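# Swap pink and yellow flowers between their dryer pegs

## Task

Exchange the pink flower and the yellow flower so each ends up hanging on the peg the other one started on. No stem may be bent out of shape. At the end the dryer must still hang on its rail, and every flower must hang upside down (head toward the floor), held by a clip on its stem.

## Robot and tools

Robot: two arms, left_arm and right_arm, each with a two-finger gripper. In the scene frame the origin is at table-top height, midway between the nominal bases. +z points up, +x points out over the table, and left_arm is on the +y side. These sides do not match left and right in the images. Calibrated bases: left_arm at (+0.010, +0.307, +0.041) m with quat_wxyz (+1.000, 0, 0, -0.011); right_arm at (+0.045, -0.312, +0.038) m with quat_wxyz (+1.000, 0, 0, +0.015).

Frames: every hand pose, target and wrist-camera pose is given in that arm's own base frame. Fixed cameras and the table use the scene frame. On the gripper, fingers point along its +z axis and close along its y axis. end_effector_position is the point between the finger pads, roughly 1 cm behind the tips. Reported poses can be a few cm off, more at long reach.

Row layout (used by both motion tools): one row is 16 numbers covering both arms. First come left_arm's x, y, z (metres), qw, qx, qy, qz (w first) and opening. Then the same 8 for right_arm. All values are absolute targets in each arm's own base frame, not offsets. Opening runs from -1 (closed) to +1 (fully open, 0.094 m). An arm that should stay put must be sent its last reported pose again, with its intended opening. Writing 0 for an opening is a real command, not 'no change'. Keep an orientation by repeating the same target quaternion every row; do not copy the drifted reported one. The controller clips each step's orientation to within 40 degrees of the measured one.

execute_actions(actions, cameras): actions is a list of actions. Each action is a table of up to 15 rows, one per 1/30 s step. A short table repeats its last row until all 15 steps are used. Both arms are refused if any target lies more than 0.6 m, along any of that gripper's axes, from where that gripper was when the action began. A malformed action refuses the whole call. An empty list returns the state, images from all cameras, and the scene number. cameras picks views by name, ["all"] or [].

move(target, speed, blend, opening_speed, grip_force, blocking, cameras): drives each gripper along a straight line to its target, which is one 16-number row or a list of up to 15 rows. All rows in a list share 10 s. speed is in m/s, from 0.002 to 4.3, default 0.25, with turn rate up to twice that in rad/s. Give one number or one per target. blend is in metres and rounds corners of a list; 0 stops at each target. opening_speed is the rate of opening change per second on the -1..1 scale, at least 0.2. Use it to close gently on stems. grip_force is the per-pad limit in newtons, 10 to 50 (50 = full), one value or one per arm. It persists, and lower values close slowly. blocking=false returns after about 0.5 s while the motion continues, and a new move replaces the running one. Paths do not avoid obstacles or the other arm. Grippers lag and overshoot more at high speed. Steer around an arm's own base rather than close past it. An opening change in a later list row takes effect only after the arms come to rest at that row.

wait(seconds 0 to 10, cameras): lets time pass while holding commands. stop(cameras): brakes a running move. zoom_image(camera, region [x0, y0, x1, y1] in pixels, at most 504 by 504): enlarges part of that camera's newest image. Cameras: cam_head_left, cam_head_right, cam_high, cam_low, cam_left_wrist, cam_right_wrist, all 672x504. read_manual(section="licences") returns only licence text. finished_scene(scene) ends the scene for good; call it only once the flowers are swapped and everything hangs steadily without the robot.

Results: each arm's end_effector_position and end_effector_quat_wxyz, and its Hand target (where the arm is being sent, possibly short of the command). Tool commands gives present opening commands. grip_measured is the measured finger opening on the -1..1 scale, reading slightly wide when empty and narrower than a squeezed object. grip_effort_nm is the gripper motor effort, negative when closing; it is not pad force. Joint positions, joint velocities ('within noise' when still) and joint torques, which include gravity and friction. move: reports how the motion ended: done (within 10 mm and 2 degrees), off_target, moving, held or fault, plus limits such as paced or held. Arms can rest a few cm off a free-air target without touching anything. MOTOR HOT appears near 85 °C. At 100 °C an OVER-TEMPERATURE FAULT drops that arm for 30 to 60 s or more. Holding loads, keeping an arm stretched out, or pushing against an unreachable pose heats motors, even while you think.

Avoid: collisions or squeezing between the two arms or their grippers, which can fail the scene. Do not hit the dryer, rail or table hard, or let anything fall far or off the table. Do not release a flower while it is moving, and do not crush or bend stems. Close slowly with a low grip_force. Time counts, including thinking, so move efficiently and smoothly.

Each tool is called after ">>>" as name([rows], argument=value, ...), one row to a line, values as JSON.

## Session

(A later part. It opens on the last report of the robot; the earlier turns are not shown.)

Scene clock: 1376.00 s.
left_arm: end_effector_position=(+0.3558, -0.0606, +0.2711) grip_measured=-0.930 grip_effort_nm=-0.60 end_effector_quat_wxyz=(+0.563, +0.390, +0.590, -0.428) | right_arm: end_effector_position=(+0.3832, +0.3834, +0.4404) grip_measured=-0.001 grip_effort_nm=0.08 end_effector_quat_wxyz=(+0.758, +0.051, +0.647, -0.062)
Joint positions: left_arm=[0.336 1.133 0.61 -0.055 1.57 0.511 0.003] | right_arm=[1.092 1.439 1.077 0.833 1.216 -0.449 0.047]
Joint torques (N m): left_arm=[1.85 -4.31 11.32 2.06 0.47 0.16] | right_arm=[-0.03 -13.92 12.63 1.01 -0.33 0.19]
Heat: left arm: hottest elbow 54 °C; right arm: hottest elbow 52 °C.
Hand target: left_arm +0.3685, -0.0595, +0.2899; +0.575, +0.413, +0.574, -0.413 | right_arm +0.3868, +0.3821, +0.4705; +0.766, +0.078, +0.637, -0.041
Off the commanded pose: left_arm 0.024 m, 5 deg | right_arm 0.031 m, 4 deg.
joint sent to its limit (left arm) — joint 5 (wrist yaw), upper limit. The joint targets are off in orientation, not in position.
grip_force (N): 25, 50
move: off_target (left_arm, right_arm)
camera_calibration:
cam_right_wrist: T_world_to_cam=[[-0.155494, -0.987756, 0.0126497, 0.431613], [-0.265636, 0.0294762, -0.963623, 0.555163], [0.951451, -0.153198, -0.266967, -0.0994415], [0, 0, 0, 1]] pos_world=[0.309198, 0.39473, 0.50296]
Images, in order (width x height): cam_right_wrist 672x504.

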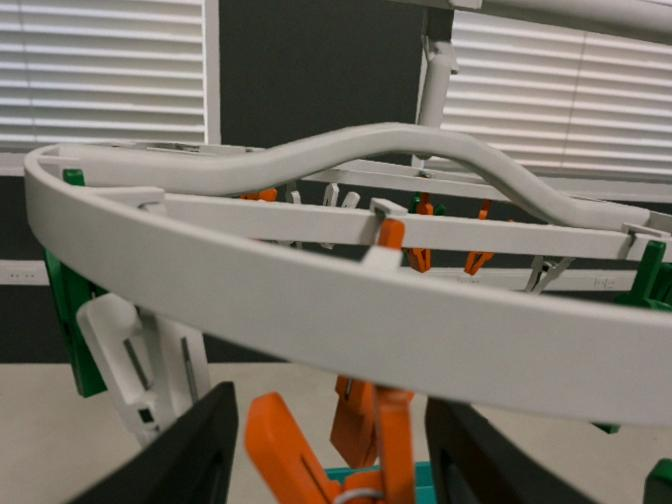

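>>> move(target=[0.37, -0.06, 0.29, 0.59419, 0.39482, 0.56386, -0.41606, -1.0, 0.388, 0.3835, 0.471, 0.76495, 0.07779, 0.63806, -0.04076, -0.9], speed=0.08, opening_speed=0.4, cameras=["cam_right_wrist", "cam_left_wrist", "cam_low", "cam_head_left"])

>>> zoom_image(camera="cam_right_wrist", region=[180, 230, 500, 504])

>>> zoom_image(camera="cam_low", region=[160, 80, 300, 290])

Scene clock: 1386.63 s.
left_arm: end_effector_position=(+0.3558, -0.0606, +0.2711) grip_measured=-0.930 grip_effort_nm=-0.60 end_effector_quat_wxyz=(+0.563, +0.390, +0.590, -0.428) | right_arm: end_effector_position=(+0.3832, +0.3822, +0.4419) grip_measured=-0.578 grip_effort_nm=-1.03 end_effector_quat_wxyz=(+0.759, +0.053, +0.647, -0.061)
Joint positions: left_arm=[0.336 1.133 0.61 -0.055 1.57 0.511 0.003] | right_arm=[1.091 1.436 1.077 0.831 1.216 -0.445 0.02]
Joint torques (N m): left_arm=[1.85 -4.31 11.32 2.09 0.48 0.16] | right_arm=[0.03 -13.8 12.67 0.99 -0.35 0.18]
Heat: left arm: hottest elbow 55 °C; right arm: hottest elbow 56 °C.
Hand target: left_arm +0.3685, -0.0595, +0.2899; +0.575, +0.413, +0.574, -0.413 | right_arm +0.3868, +0.3821, +0.4706; +0.765, +0.078, +0.638, -0.041
Off the commanded pose: left_arm 0.024 m, 5 deg | right_arm 0.030 m, 4 deg.
joint sent to its limit (left arm) — joint 5 (wrist yaw), upper limit. The joint targets are off in orientation, not in position.
grip_force (N): 25, 50
move: off_target (left_arm, right_arm)
camera_calibration:
cam_left_wrist: T_world_to_cam=[[-0.940896, -0.334642, 0.0522503, 0.300237], [-0.185895, 0.381276, -0.905578, 0.372558], [0.283123, -0.861768, -0.420949, 0.0535933], [0, 0, 0, 1]] pos_world=[0.336575, 0.00460954, 0.344253]
cam_right_wrist: T_world_to_cam=[[-0.155784, -0.987757, 0.00822508, 0.432517], [-0.264516, 0.0336924, -0.963793, 0.554603], [0.951716, -0.152319, -0.266526, -0.0998379], [0, 0, 0, 1]] pos_world=[0.309098, 0.393329, 0.504356]
Images, in order (width x height): cam_head_left 672x504, cam_low 672x504, cam_left_wrist 672x504, cam_right_wrist 672x504.

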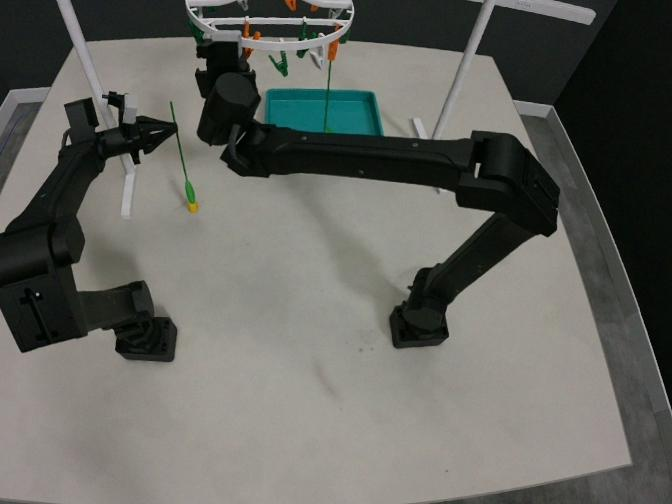

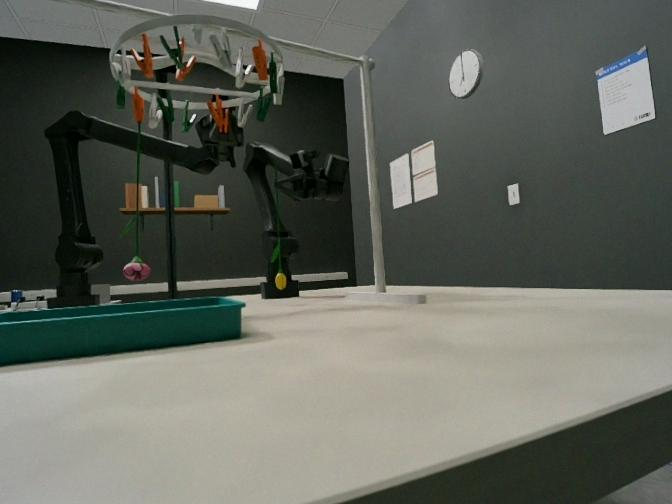

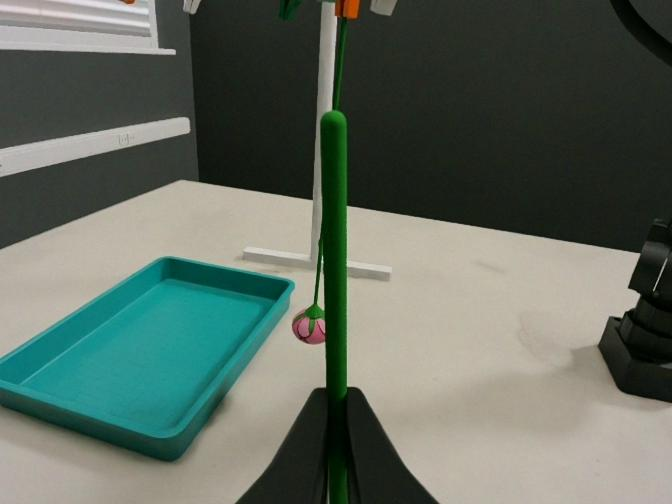

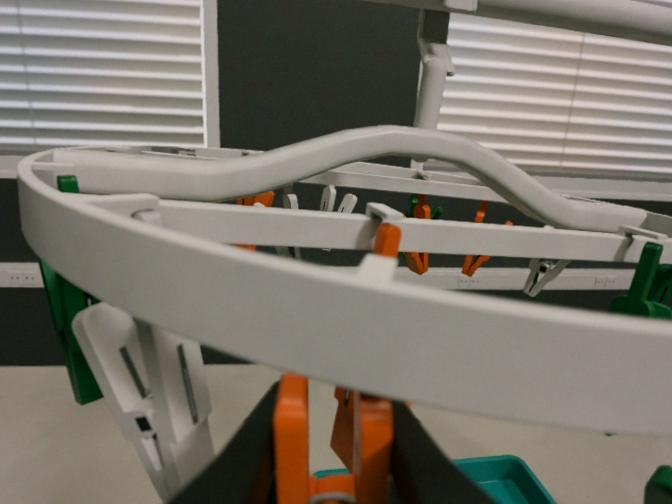

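Scaled by 1.575 from the camera's 672x504 image, which has a finer 960x720 frame.

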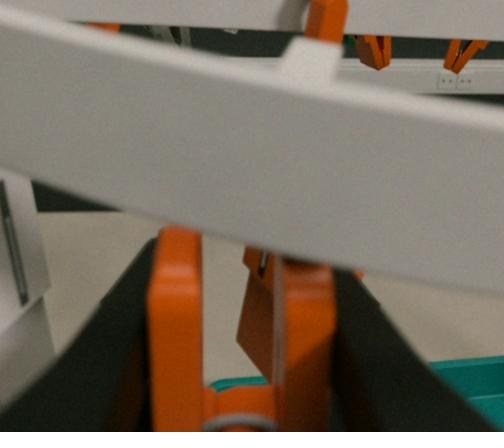

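Scaled by 2.400 from the camera's 672x504 image, which has a finer 960x720 frame.

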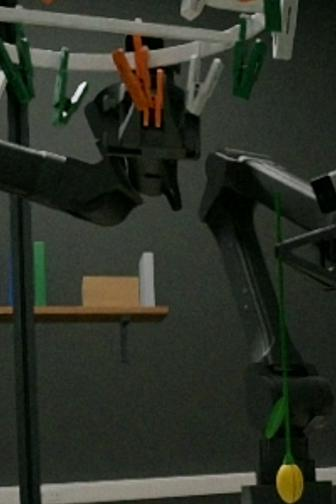

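>>> move([
  [0.39, -0.10, 0.315, 0.58, 0.405, 0.555, -0.4345, -1.0, 0.388, 0.3835, 0.471, 0.76495, 0.07779, 0.63806, -0.04076, -0.9],
  [0.41, -0.155, 0.32, 0.5453, 0.4466, 0.5184, -0.4844, -1.0, 0.388, 0.3835, 0.471, 0.76495, 0.07779, 0.63806, -0.04076, -0.9],
  [0.412, -0.2005, 0.322, 0.5293, 0.4651, 0.5023, -0.5018, -1.0, 0.388, 0.3835, 0.471, 0.76495, 0.07779, 0.63806, -0.04076, -0.9],
], speed=[0.2, 0.15, 0.08], blend=[0.02, 0.01, 0], cameras=["cam_right_wrist", "cam_left_wrist", "cam_low", "cam_head_left"])

>>> zoom_image(camera="cam_low", region=[190, 80, 260, 150])

>>> zoom_image(camera="cam_left_wrist", region=[250, 0, 430, 160])

Scene clock: 1401.07 s.
left_arm: end_effector_position=(+0.4106, -0.1965, +0.3255) grip_measured=-0.930 grip_effort_nm=-0.60 end_effector_quat_wxyz=(+0.529, +0.469, +0.509, -0.492) | right_arm: end_effector_position=(+0.3831, +0.3821, +0.4420) grip_measured=-0.578 grip_effort_nm=-1.03 end_effector_quat_wxyz=(+0.759, +0.053, +0.647, -0.060)
Joint positions: left_arm=[-0.057 1.374 0.763 0.918 1.431 -0.308 0.003] | right_arm=[1.091 1.436 1.077 0.831 1.216 -0.445 0.02]
Joint torques (N m): left_arm=[1.85 -7.12 7.24 2.06 -0.25 -0.1] | right_arm=[-0.03 -13.74 12.68 1.01 -0.35 0.2]
Heat: left arm: hottest elbow 57 °C; right arm: hottest elbow 59 °C.
Hand target: left_arm +0.4116, -0.2006, +0.3220; +0.526, +0.469, +0.508, -0.496 | right_arm +0.3869, +0.3822, +0.4705; +0.765, +0.078, +0.638, -0.041
Off the commanded pose: left_arm 0.006 m, 1 deg | right_arm 0.029 m, 4 deg.
grip_force (N): 25, 50
move: off_target (right_arm)
camera_calibration:
cam_left_wrist: T_world_to_cam=[[-0.996557, -0.0823686, -0.00948878, 0.39601], [-0.0227498, 0.38169, -0.924011, 0.42287], [0.0797312, -0.920613, -0.382249, 0.00318773], [0, 0, 0, 1]] pos_world=[0.404012, -0.125852, 0.395712]
cam_right_wrist: T_world_to_cam=[[-0.155789, -0.98776, 0.00778358, 0.432642], [-0.26433, 0.0340949, -0.963829, 0.554602], [0.951766, -0.152211, -0.266406, -0.0999184], [0, 0, 0, 1]] pos_world=[0.309098, 0.393229, 0.504555]
Images, in order (width x height): cam_head_left 672x504, cam_low 672x504, cam_left_wrist 672x504, cam_right_wrist 672x504.

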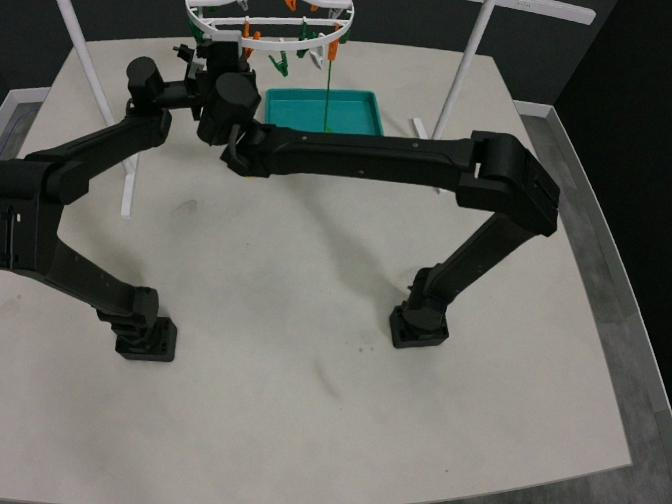

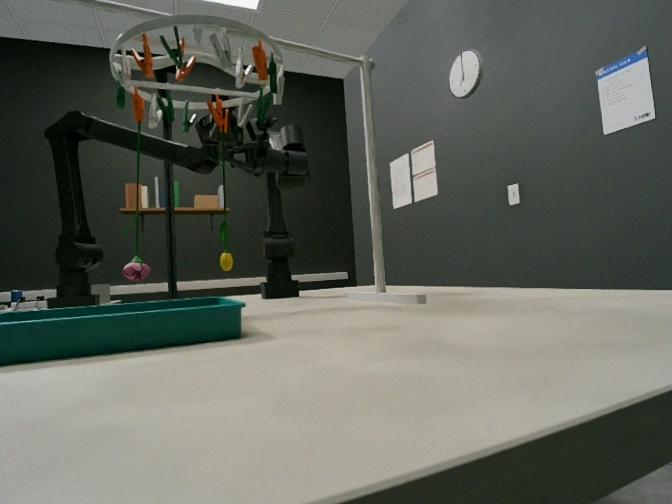

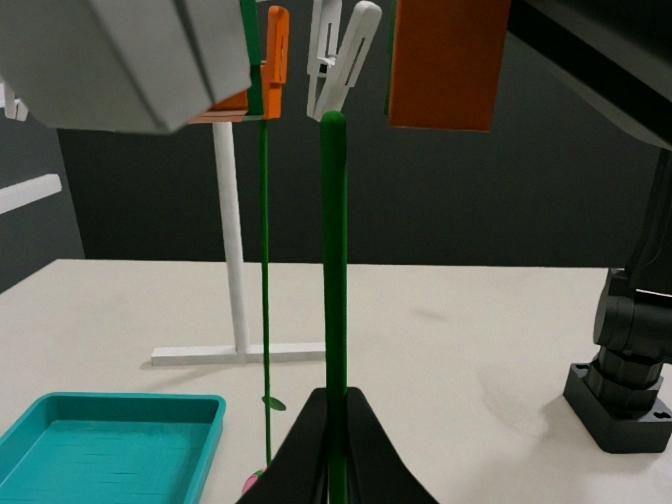

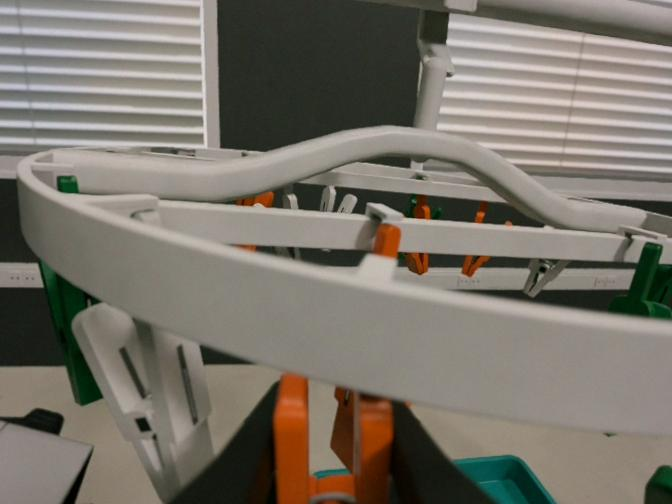

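Scaled by 7.200 from the camera's 672x504 image, which has a finer 960x720 frame.

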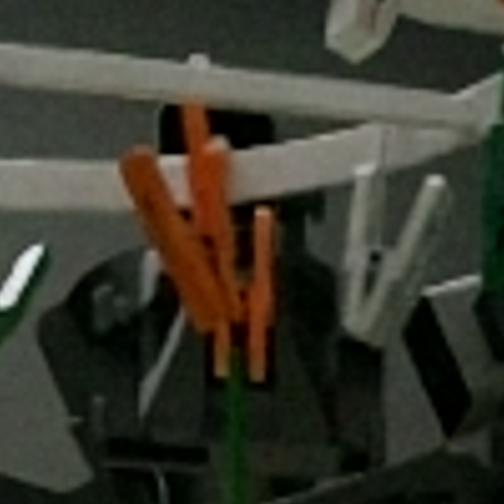

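Scaled by 2.800 from the camera's 672x504 image, which has a finer 960x720 frame.

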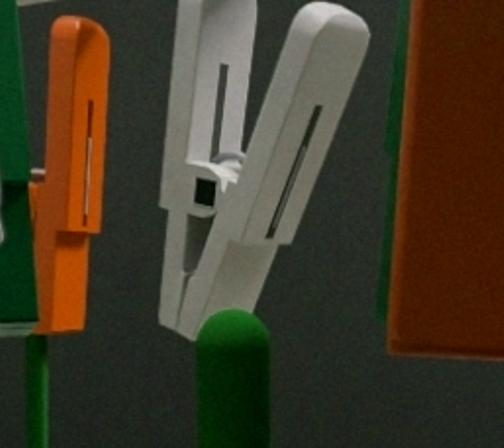

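>>> move([
  [0.412, -0.2005, 0.303, 0.5293, 0.4651, 0.5023, -0.5018, -1.0, 0.388, 0.3835, 0.471, 0.76495, 0.07779, 0.63806, -0.04076, -0.9],
  [0.396, -0.2000, 0.303, 0.5293, 0.4651, 0.5023, -0.5018, -1.0, 0.388, 0.3835, 0.471, 0.76495, 0.07779, 0.63806, -0.04076, -0.9],
], speed=0.06, cameras=["cam_right_wrist", "cam_left_wrist", "cam_low"])

>>> zoom_image(camera="cam_low", region=[195, 95, 255, 155])

>>> zoom_image(camera="cam_left_wrist", region=[250, 0, 430, 160])

Scene clock: 1425.53 s.
left_arm: end_effector_position=(+0.4005, -0.1963, +0.2947) grip_measured=-0.930 grip_effort_nm=-0.60 end_effector_quat_wxyz=(+0.524, +0.459, +0.512, -0.503) | right_arm: end_effector_position=(+0.3831, +0.3821, +0.4420) grip_measured=-0.578 grip_effort_nm=-1.03 end_effector_quat_wxyz=(+0.759, +0.053, +0.647, -0.060)
Joint positions: left_arm=[-0.058 1.437 0.694 1.142 1.427 -0.429 0.003] | right_arm=[1.091 1.436 1.077 0.831 1.216 -0.445 0.02]
Joint torques (N m): left_arm=[1.85 -9.41 6.52 2.02 -0.31 -0.07] | right_arm=[0.09 -13.86 12.63 0.99 -0.34 0.18]
Heat: left arm: hottest elbow 55 °C; right arm: hottest elbow 63 °C.
Hand target: left_arm +0.3960, -0.1999, +0.3029; +0.529, +0.465, +0.503, -0.501 | right_arm +0.3869, +0.3822, +0.4705; +0.765, +0.078, +0.638, -0.041
Off the commanded pose: left_arm 0.010 m, 1 deg | right_arm 0.029 m, 4 deg.
grip_force (N): 25, 50
move: off_target (right_arm)
camera_calibration:
cam_left_wrist: T_world_to_cam=[[-0.996685, -0.0787674, 0.0203769, 0.377677], [-0.0480118, 0.367215, -0.928896, 0.402798], [0.065684, -0.926795, -0.369779, -0.00688873], [0, 0, 0, 1]] pos_world=[0.396216, -0.124549, 0.363914]
cam_right_wrist: T_world_to_cam=[[-0.155789, -0.98776, 0.00778358, 0.432642], [-0.26433, 0.0340949, -0.963829, 0.554602], [0.951766, -0.152211, -0.266406, -0.0999184], [0, 0, 0, 1]] pos_world=[0.309098, 0.393229, 0.504555]
Images, in order (width x height): cam_low 672x504, cam_left_wrist 672x504, cam_right_wrist 672x504.

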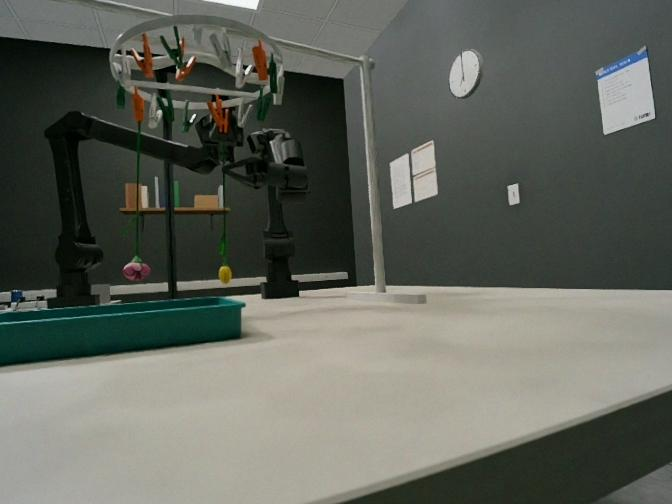

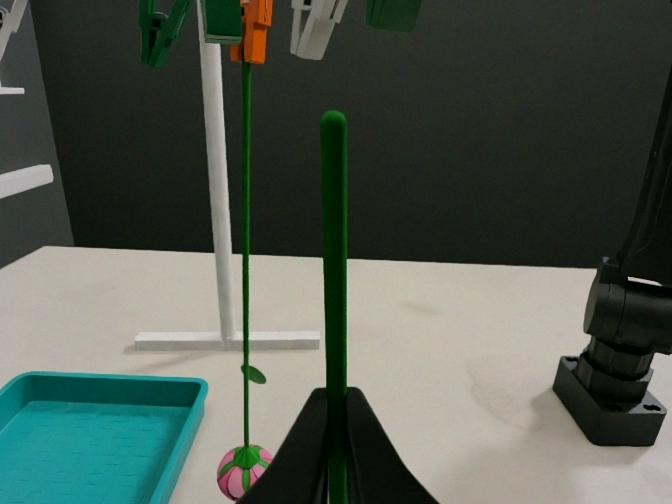

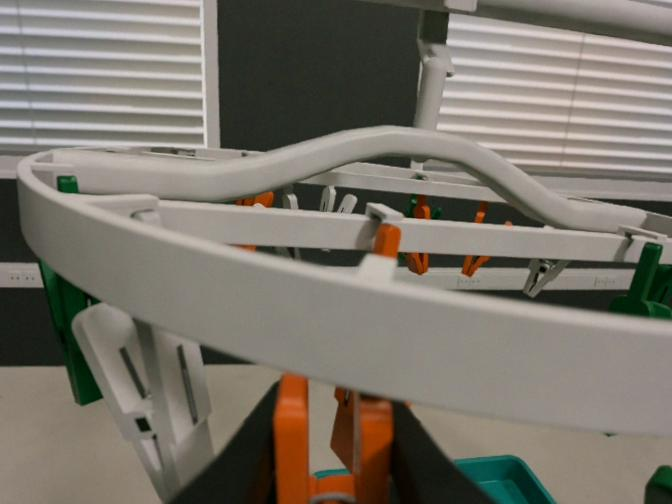

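Scaled by 8.400 from the camera's 672x504 image, which has a finer 960x720 frame.

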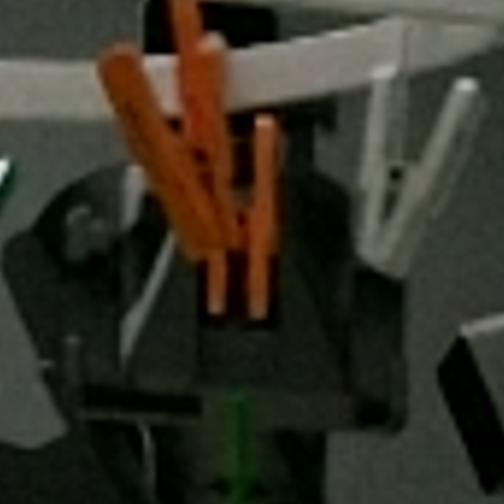

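Scaled by 2.800 from the camera's 672x504 image, which has a finer 960x720 frame.

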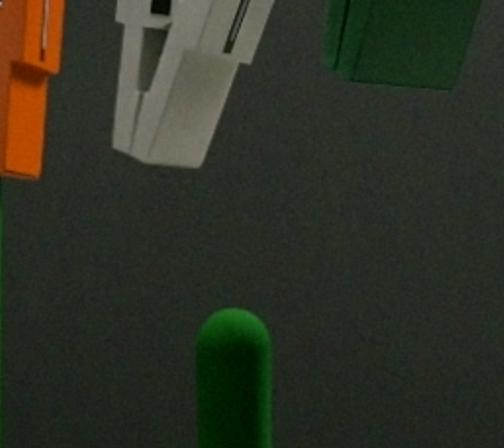

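>>> move(target=[0.390, -0.2000, 0.330, 0.5293, 0.4651, 0.5023, -0.5018, -1.0, 0.388, 0.3835, 0.471, 0.76495, 0.07779, 0.63806, -0.04076, -0.9], speed=0.05, cameras=["cam_left_wrist", "cam_low"])

>>> zoom_image(camera="cam_low", region=[195, 95, 255, 155])

>>> zoom_image(camera="cam_left_wrist", region=[250, 0, 430, 160])

Scene clock: 1432.93 s.
left_arm: end_effector_position=(+0.3904, -0.1961, +0.3167) grip_measured=-0.930 grip_effort_nm=-0.60 end_effector_quat_wxyz=(+0.526, +0.459, +0.509, -0.504) | right_arm: end_effector_position=(+0.3831, +0.3821, +0.4420) grip_measured=-0.578 grip_effort_nm=-1.03 end_effector_quat_wxyz=(+0.759, +0.053, +0.647, -0.060)
Joint positions: left_arm=[-0.059 1.371 0.694 1.104 1.426 -0.454 0.003] | right_arm=[1.091 1.436 1.077 0.831 1.216 -0.445 0.02]
Joint torques (N m): left_arm=[1.9 -8.94 8.1 0.87 -0.32 -0.03] | right_arm=[-0.03 -13.57 12.59 1.03 -0.34 0.18]
Heat: left arm: hottest elbow 54 °C; right arm: hottest elbow 64 °C.
Hand target: left_arm +0.3897, -0.1999, +0.3300; +0.529, +0.465, +0.502, -0.502 | right_arm +0.3869, +0.3822, +0.4705; +0.765, +0.078, +0.638, -0.041
Off the commanded pose: left_arm 0.014 m, 1 deg | right_arm 0.029 m, 4 deg.
grip_force (N): 25, 50
move: off_target (left_arm, right_arm)
camera_calibration:
cam_left_wrist: T_world_to_cam=[[-0.996871, -0.0771443, 0.0172154, 0.368602], [-0.0442076, 0.363608, -0.930503, 0.421067], [0.0655233, -0.928352, -0.365881, 0.000667987], [0, 0, 0, 1]] pos_world=[0.386019, -0.124048, 0.385703]
Images, in order (width x height): cam_low 672x504, cam_left_wrist 672x504.

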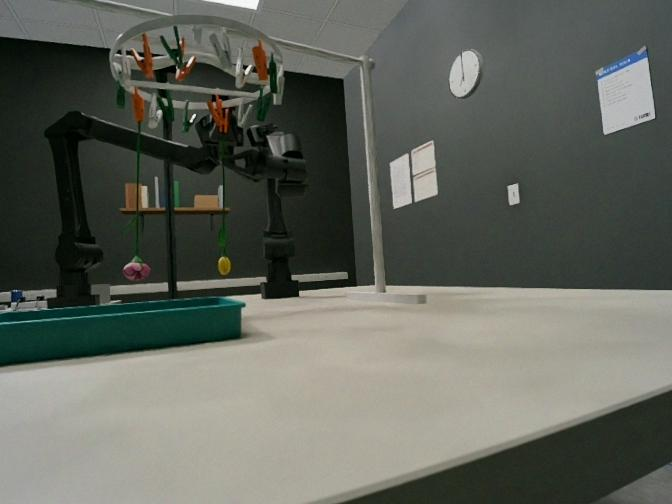

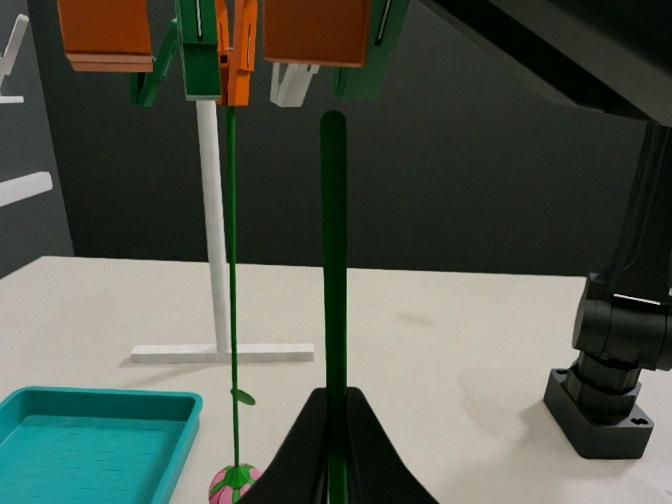

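Scaled by 8.400 from the camera's 672x504 image, which has a finer 960x720 frame.

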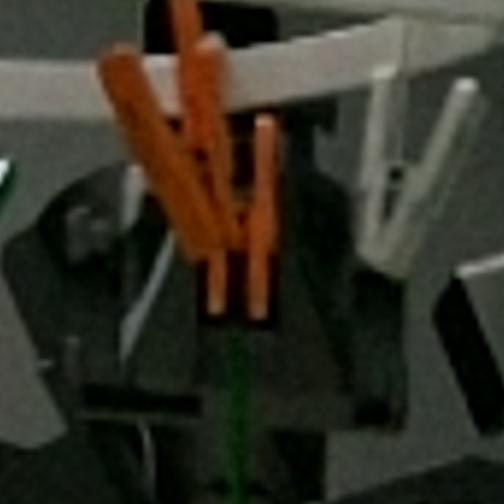

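Scaled by 2.800 from the camera's 672x504 image, which has a finer 960x720 frame.

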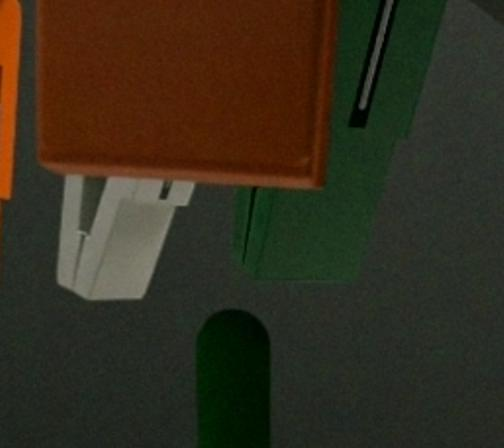

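>>> move(target=[0.3922, -0.2000, 0.342, 0.5293, 0.4651, 0.5023, -0.5018, -1.0, 0.388, 0.3835, 0.471, 0.76495, 0.07779, 0.63806, -0.04076, -0.9], speed=0.04, cameras=["cam_left_wrist", "cam_low"])

>>> zoom_image(camera="cam_low", region=[195, 95, 255, 155])

>>> zoom_image(camera="cam_left_wrist", region=[250, 0, 430, 160])

Scene clock: 1439.73 s.
left_arm: end_effector_position=(+0.3885, -0.1960, +0.3203) grip_measured=-0.930 grip_effort_nm=-0.60 end_effector_quat_wxyz=(+0.520, +0.454, +0.515, -0.508) | right_arm: end_effector_position=(+0.3831, +0.3821, +0.4420) grip_measured=-0.578 grip_effort_nm=-1.03 end_effector_quat_wxyz=(+0.759, +0.053, +0.647, -0.060)
Joint positions: left_arm=[-0.059 1.353 0.694 1.07 1.426 -0.458 0.003] | right_arm=[1.091 1.436 1.077 0.831 1.216 -0.445 0.02]
Joint torques (N m): left_arm=[1.85 -8.82 9.65 0.79 -0.3 -0.02] | right_arm=[0.09 -13.51 12.68 0.98 -0.33 0.18]
Heat: left arm: hottest elbow 53 °C; right arm: hottest elbow 64 °C.
Hand target: left_arm +0.3913, -0.1998, +0.3419; +0.529, +0.465, +0.501, -0.502 | right_arm +0.3869, +0.3822, +0.4705; +0.765, +0.078, +0.638, -0.041
Off the commanded pose: left_arm 0.022 m, 2 deg | right_arm 0.029 m, 4 deg.
grip_force (N): 25, 50
move: off_target (left_arm, right_arm)
camera_calibration:
cam_left_wrist: T_world_to_cam=[[-0.996308, -0.0769467, 0.0380712, 0.359728], [-0.0636344, 0.364229, -0.929133, 0.43145], [0.057627, -0.928125, -0.367781, 0.00583929], [0, 0, 0, 1]] pos_world=[0.385518, -0.124048, 0.389327]
Images, in order (width x height): cam_low 672x504, cam_left_wrist 672x504.

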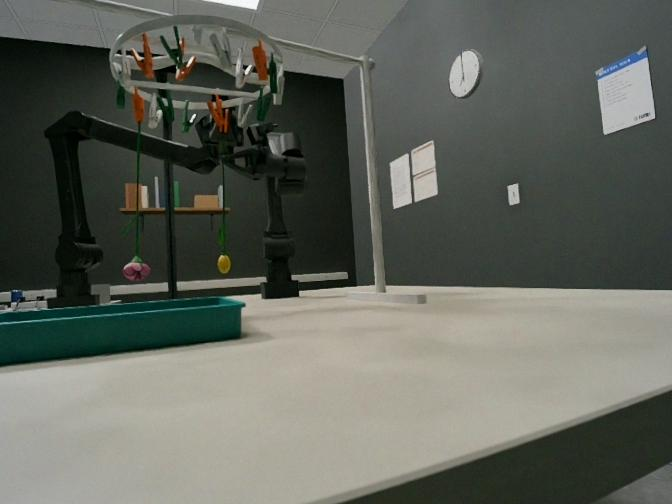

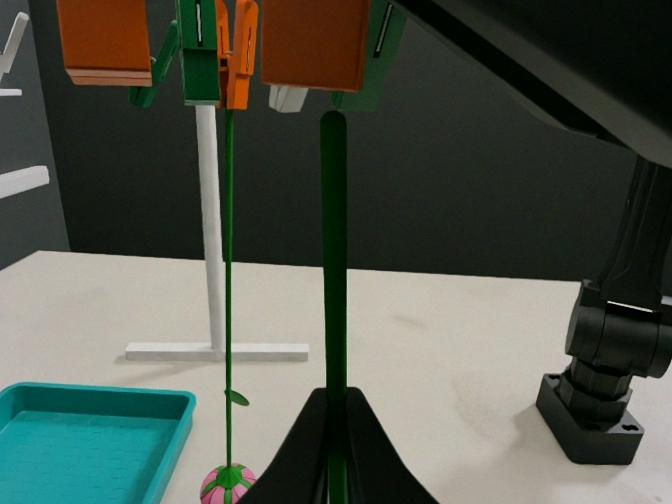

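Scaled by 8.400 from the camera's 672x504 image, which has a finer 960x720 frame.

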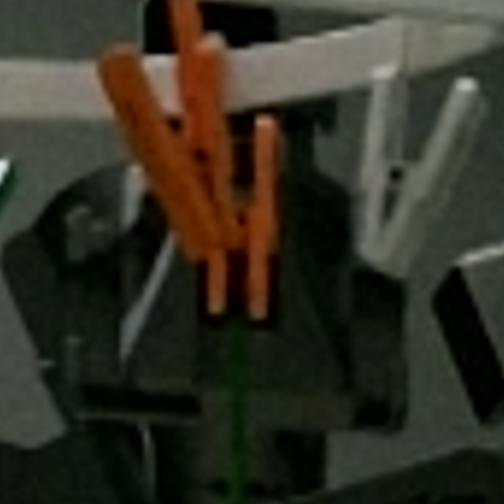

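Scaled by 2.800 from the camera's 672x504 image, which has a finer 960x720 frame.

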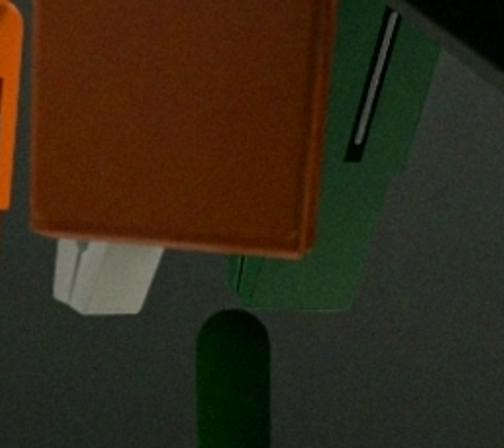

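>>> move(target=[0.398, -0.2000, 0.352, 0.5293, 0.4651, 0.5023, -0.5018, -1.0, 0.388, 0.3835, 0.471, 0.76495, 0.07779, 0.63806, -0.04076, -0.9], speed=0.04, cameras=["cam_left_wrist", "cam_low"])

>>> zoom_image(camera="cam_low", region=[195, 95, 255, 155])

>>> zoom_image(camera="cam_left_wrist", region=[250, 0, 430, 160])

Scene clock: 1448.37 s.
left_arm: end_effector_position=(+0.3923, -0.1962, +0.3259) grip_measured=-0.930 grip_effort_nm=-0.60 end_effector_quat_wxyz=(+0.517, +0.451, +0.518, -0.511) | right_arm: end_effector_position=(+0.3831, +0.3821, +0.4420) grip_measured=-0.578 grip_effort_nm=-1.03 end_effector_quat_wxyz=(+0.759, +0.053, +0.647, -0.060)
Joint positions: left_arm=[-0.059 1.35 0.711 1.041 1.426 -0.462 0.003] | right_arm=[1.091 1.436 1.077 0.831 1.216 -0.445 0.02]
Joint torques (N m): left_arm=[2.02 -8.82 10.47 0.92 -0.25 0] | right_arm=[0.09 -13.74 12.62 0.95 -0.34 0.19]
Heat: left arm: hottest elbow 53 °C; right arm: hottest elbow 65 °C.
Hand target: left_arm +0.3967, -0.1997, +0.3518; +0.529, +0.465, +0.502, -0.502 | right_arm +0.3869, +0.3822, +0.4705; +0.765, +0.078, +0.638, -0.041
Off the commanded pose: left_arm 0.027 m, 3 deg | right_arm 0.029 m, 4 deg.
grip_force (N): 25, 50
move: off_target (left_arm, right_arm)
camera_calibration:
cam_left_wrist: T_world_to_cam=[[-0.995806, -0.0767684, 0.049774, 0.35938], [-0.0744935, 0.364461, -0.928234, 0.441042], [0.0531183, -0.928049, -0.368651, 0.00959661], [0, 0, 0, 1]] pos_world=[0.390218, -0.124247, 0.39504]
Images, in order (width x height): cam_low 672x504, cam_left_wrist 672x504.

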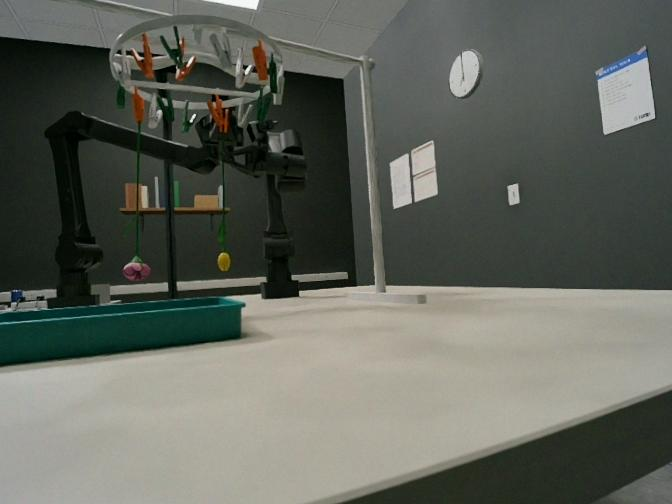

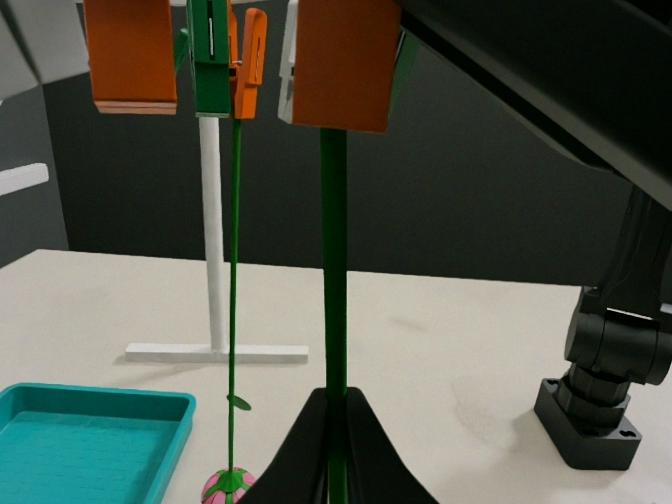

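Scaled by 8.400 from the camera's 672x504 image, which has a finer 960x720 frame.

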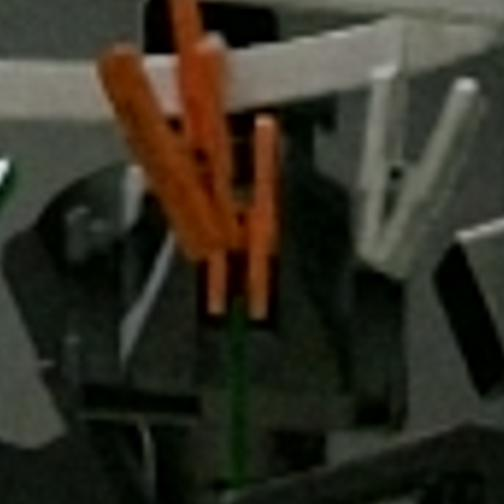

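Scaled by 2.800 from the camera's 672x504 image, which has a finer 960x720 frame.

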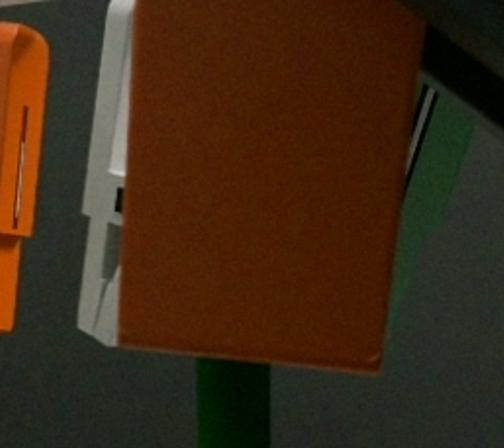

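>>> move(target=[0.3985, -0.2000, 0.361, 0.5293, 0.4651, 0.5023, -0.5018, -1.0, 0.388, 0.3835, 0.471, 0.76495, 0.07779, 0.63806, -0.04076, -0.9], speed=0.03, cameras=["cam_left_wrist", "cam_low"])

>>> zoom_image(camera="cam_low", region=[195, 95, 255, 155])

>>> zoom_image(camera="cam_left_wrist", region=[250, 0, 430, 180])

Scene clock: 1452.63 s.
left_arm: end_effector_position=(+0.3933, -0.1963, +0.3343) grip_measured=-0.930 grip_effort_nm=-0.60 end_effector_quat_wxyz=(+0.517, +0.451, +0.518, -0.511) | right_arm: end_effector_position=(+0.3831, +0.3821, +0.4420) grip_measured=-0.578 grip_effort_nm=-1.03 end_effector_quat_wxyz=(+0.759, +0.053, +0.647, -0.060)
Joint positions: left_arm=[-0.059 1.336 0.725 1.014 1.426 -0.464 0.003] | right_arm=[1.091 1.436 1.077 0.831 1.216 -0.445 0.02]
Joint torques (N m): left_arm=[1.96 -8.82 10.67 0.84 -0.25 0.01] | right_arm=[0.26 -13.63 12.66 0.91 -0.34 0.2]
Heat: left arm: hottest elbow 53 °C; right arm: hottest elbow 65 °C.
Hand target: left_arm +0.3972, -0.1996, +0.3608; +0.529, +0.465, +0.502, -0.502 | right_arm +0.3869, +0.3822, +0.4705; +0.765, +0.078, +0.638, -0.041
Off the commanded pose: left_arm 0.027 m, 3 deg | right_arm 0.029 m, 4 deg.
grip_force (N): 25, 50
move: off_target (left_arm, right_arm)
camera_calibration:
cam_left_wrist: T_world_to_cam=[[-0.995758, -0.0766494, 0.0508927, 0.359503], [-0.0754833, 0.364305, -0.928216, 0.449274], [0.0526067, -0.92812, -0.368545, 0.0127893], [0, 0, 0, 1]] pos_world=[0.391218, -0.124247, 0.403441]
Images, in order (width x height): cam_low 672x504, cam_left_wrist 672x504.

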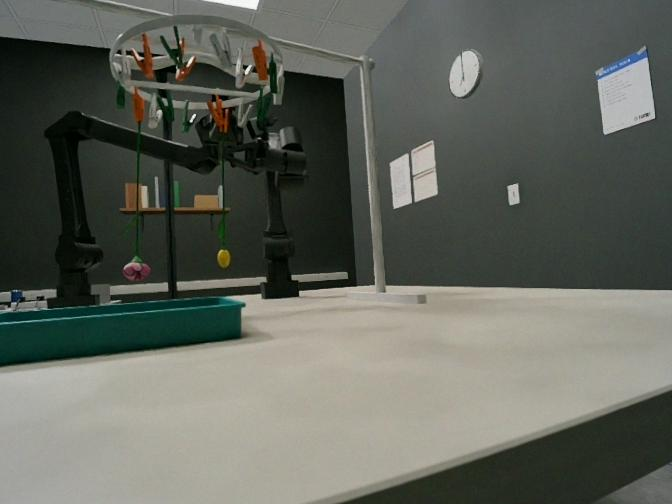

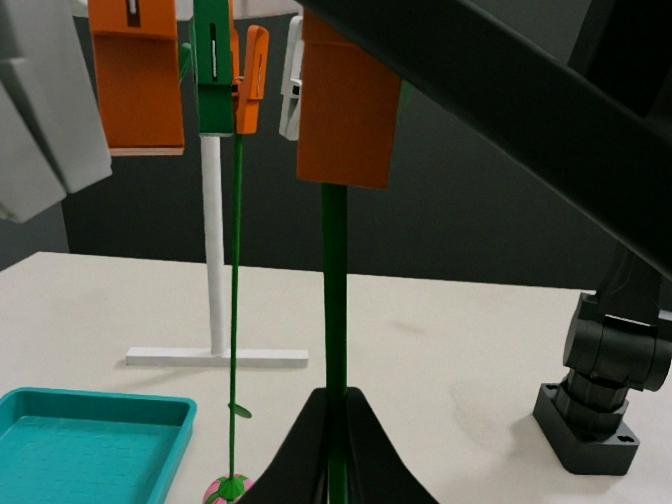

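Scaled by 8.400 from the camera's 672x504 image, which has a finer 960x720 frame.

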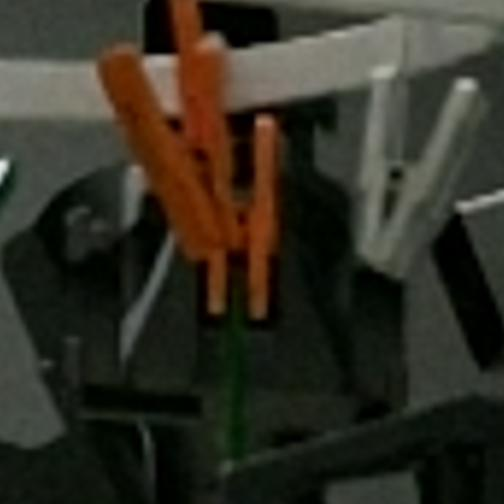

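Scaled by 2.800 from the camera's 672x504 image, which has a finer 960x720 frame.

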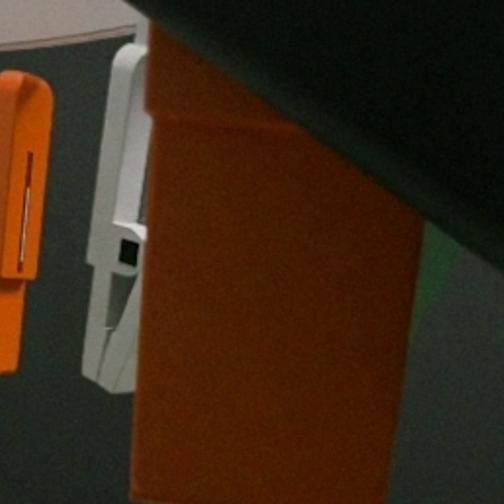

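>>> move(target=[0.3985, -0.2000, 0.361, 0.5293, 0.4651, 0.5023, -0.5018, -1.0, 0.388, 0.3835, 0.471, 0.76495, 0.07779, 0.63806, -0.04076, -0.44], speed=0.03, opening_speed=0.4, cameras=["cam_left_wrist", "cam_right_wrist", "cam_low"])

>>> zoom_image(camera="cam_low", region=[195, 95, 255, 155])

>>> zoom_image(camera="cam_right_wrist", region=[0, 200, 500, 504])

Scene clock: 1461.53 s.
left_arm: end_effector_position=(+0.3932, -0.1963, +0.3344) grip_measured=-0.930 grip_effort_nm=-0.60 end_effector_quat_wxyz=(+0.516, +0.450, +0.519, -0.512) | right_arm: end_effector_position=(+0.3831, +0.3821, +0.4420) grip_measured=-0.443 grip_effort_nm=0.08 end_effector_quat_wxyz=(+0.759, +0.053, +0.647, -0.060)
Joint positions: left_arm=[-0.059 1.335 0.725 1.01 1.426 -0.464 0.003] | right_arm=[1.091 1.436 1.077 0.831 1.216 -0.445 0.026]
Joint torques (N m): left_arm=[2.02 -8.82 10.69 0.88 -0.25 0.04] | right_arm=[0.03 -13.63 12.64 1.02 -0.34 0.19]
Heat: left arm: hottest elbow 56 °C; right arm: hottest elbow 66 °C.
Hand target: left_arm +0.3972, -0.1996, +0.3608; +0.529, +0.465, +0.502, -0.502 | right_arm +0.3869, +0.3822, +0.4705; +0.765, +0.078, +0.638, -0.041
Off the commanded pose: left_arm 0.027 m, 3 deg | right_arm 0.029 m, 4 deg.
grip_force (N): 25, 50
move: off_target (left_arm, right_arm)
camera_calibration:
cam_left_wrist: T_world_to_cam=[[-0.99562, -0.0766303, 0.0535686, 0.358457], [-0.0779809, 0.364491, -0.927936, 0.450302], [0.0515828, -0.928049, -0.36887, 0.0132699], [0, 0, 0, 1]] pos_world=[0.391318, -0.124347, 0.403544]
cam_right_wrist: T_world_to_cam=[[-0.155789, -0.98776, 0.00778358, 0.432642], [-0.26433, 0.0340949, -0.963829, 0.554602], [0.951766, -0.152211, -0.266406, -0.0999184], [0, 0, 0, 1]] pos_world=[0.309098, 0.393229, 0.504555]
Images, in order (width x height): cam_low 672x504, cam_left_wrist 672x504, cam_right_wrist 672x504.

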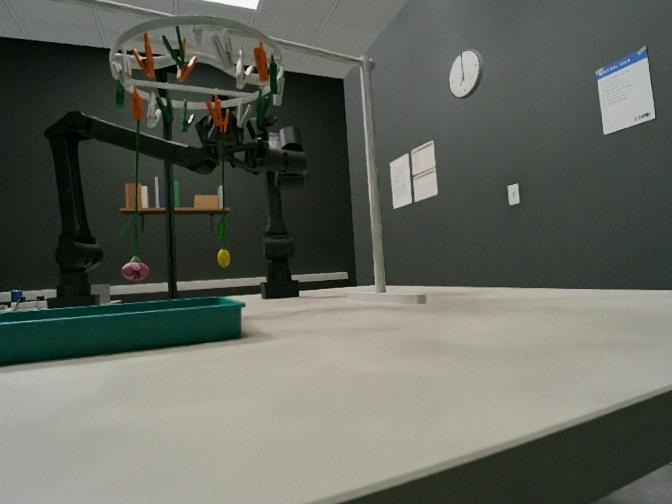

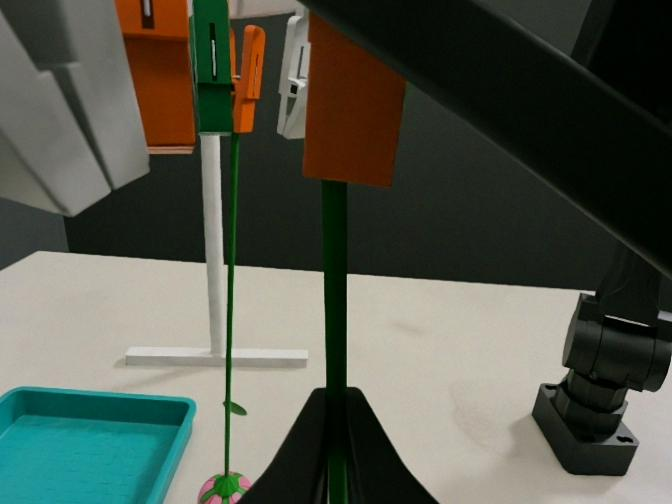

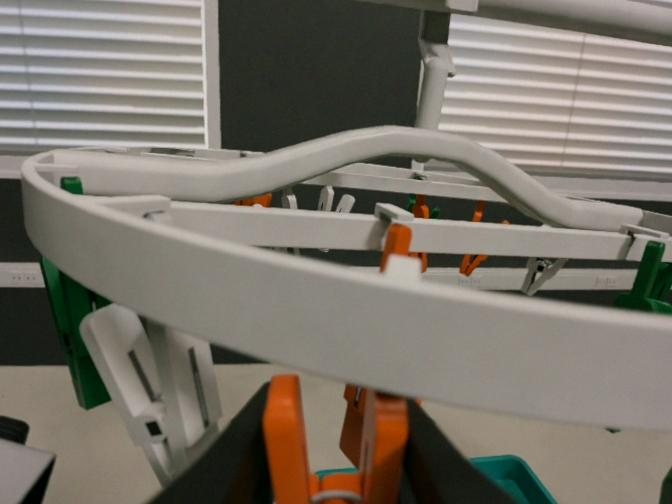

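Scaled by 8.400 from the camera's 672x504 image, which has a finer 960x720 frame.

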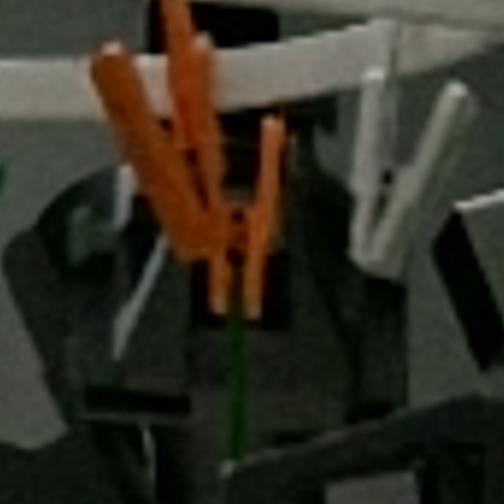

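Scaled by 1.008 from the camera's 672x504 image, which has a finer 960x720 frame.

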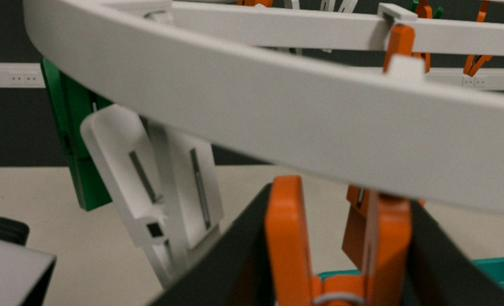

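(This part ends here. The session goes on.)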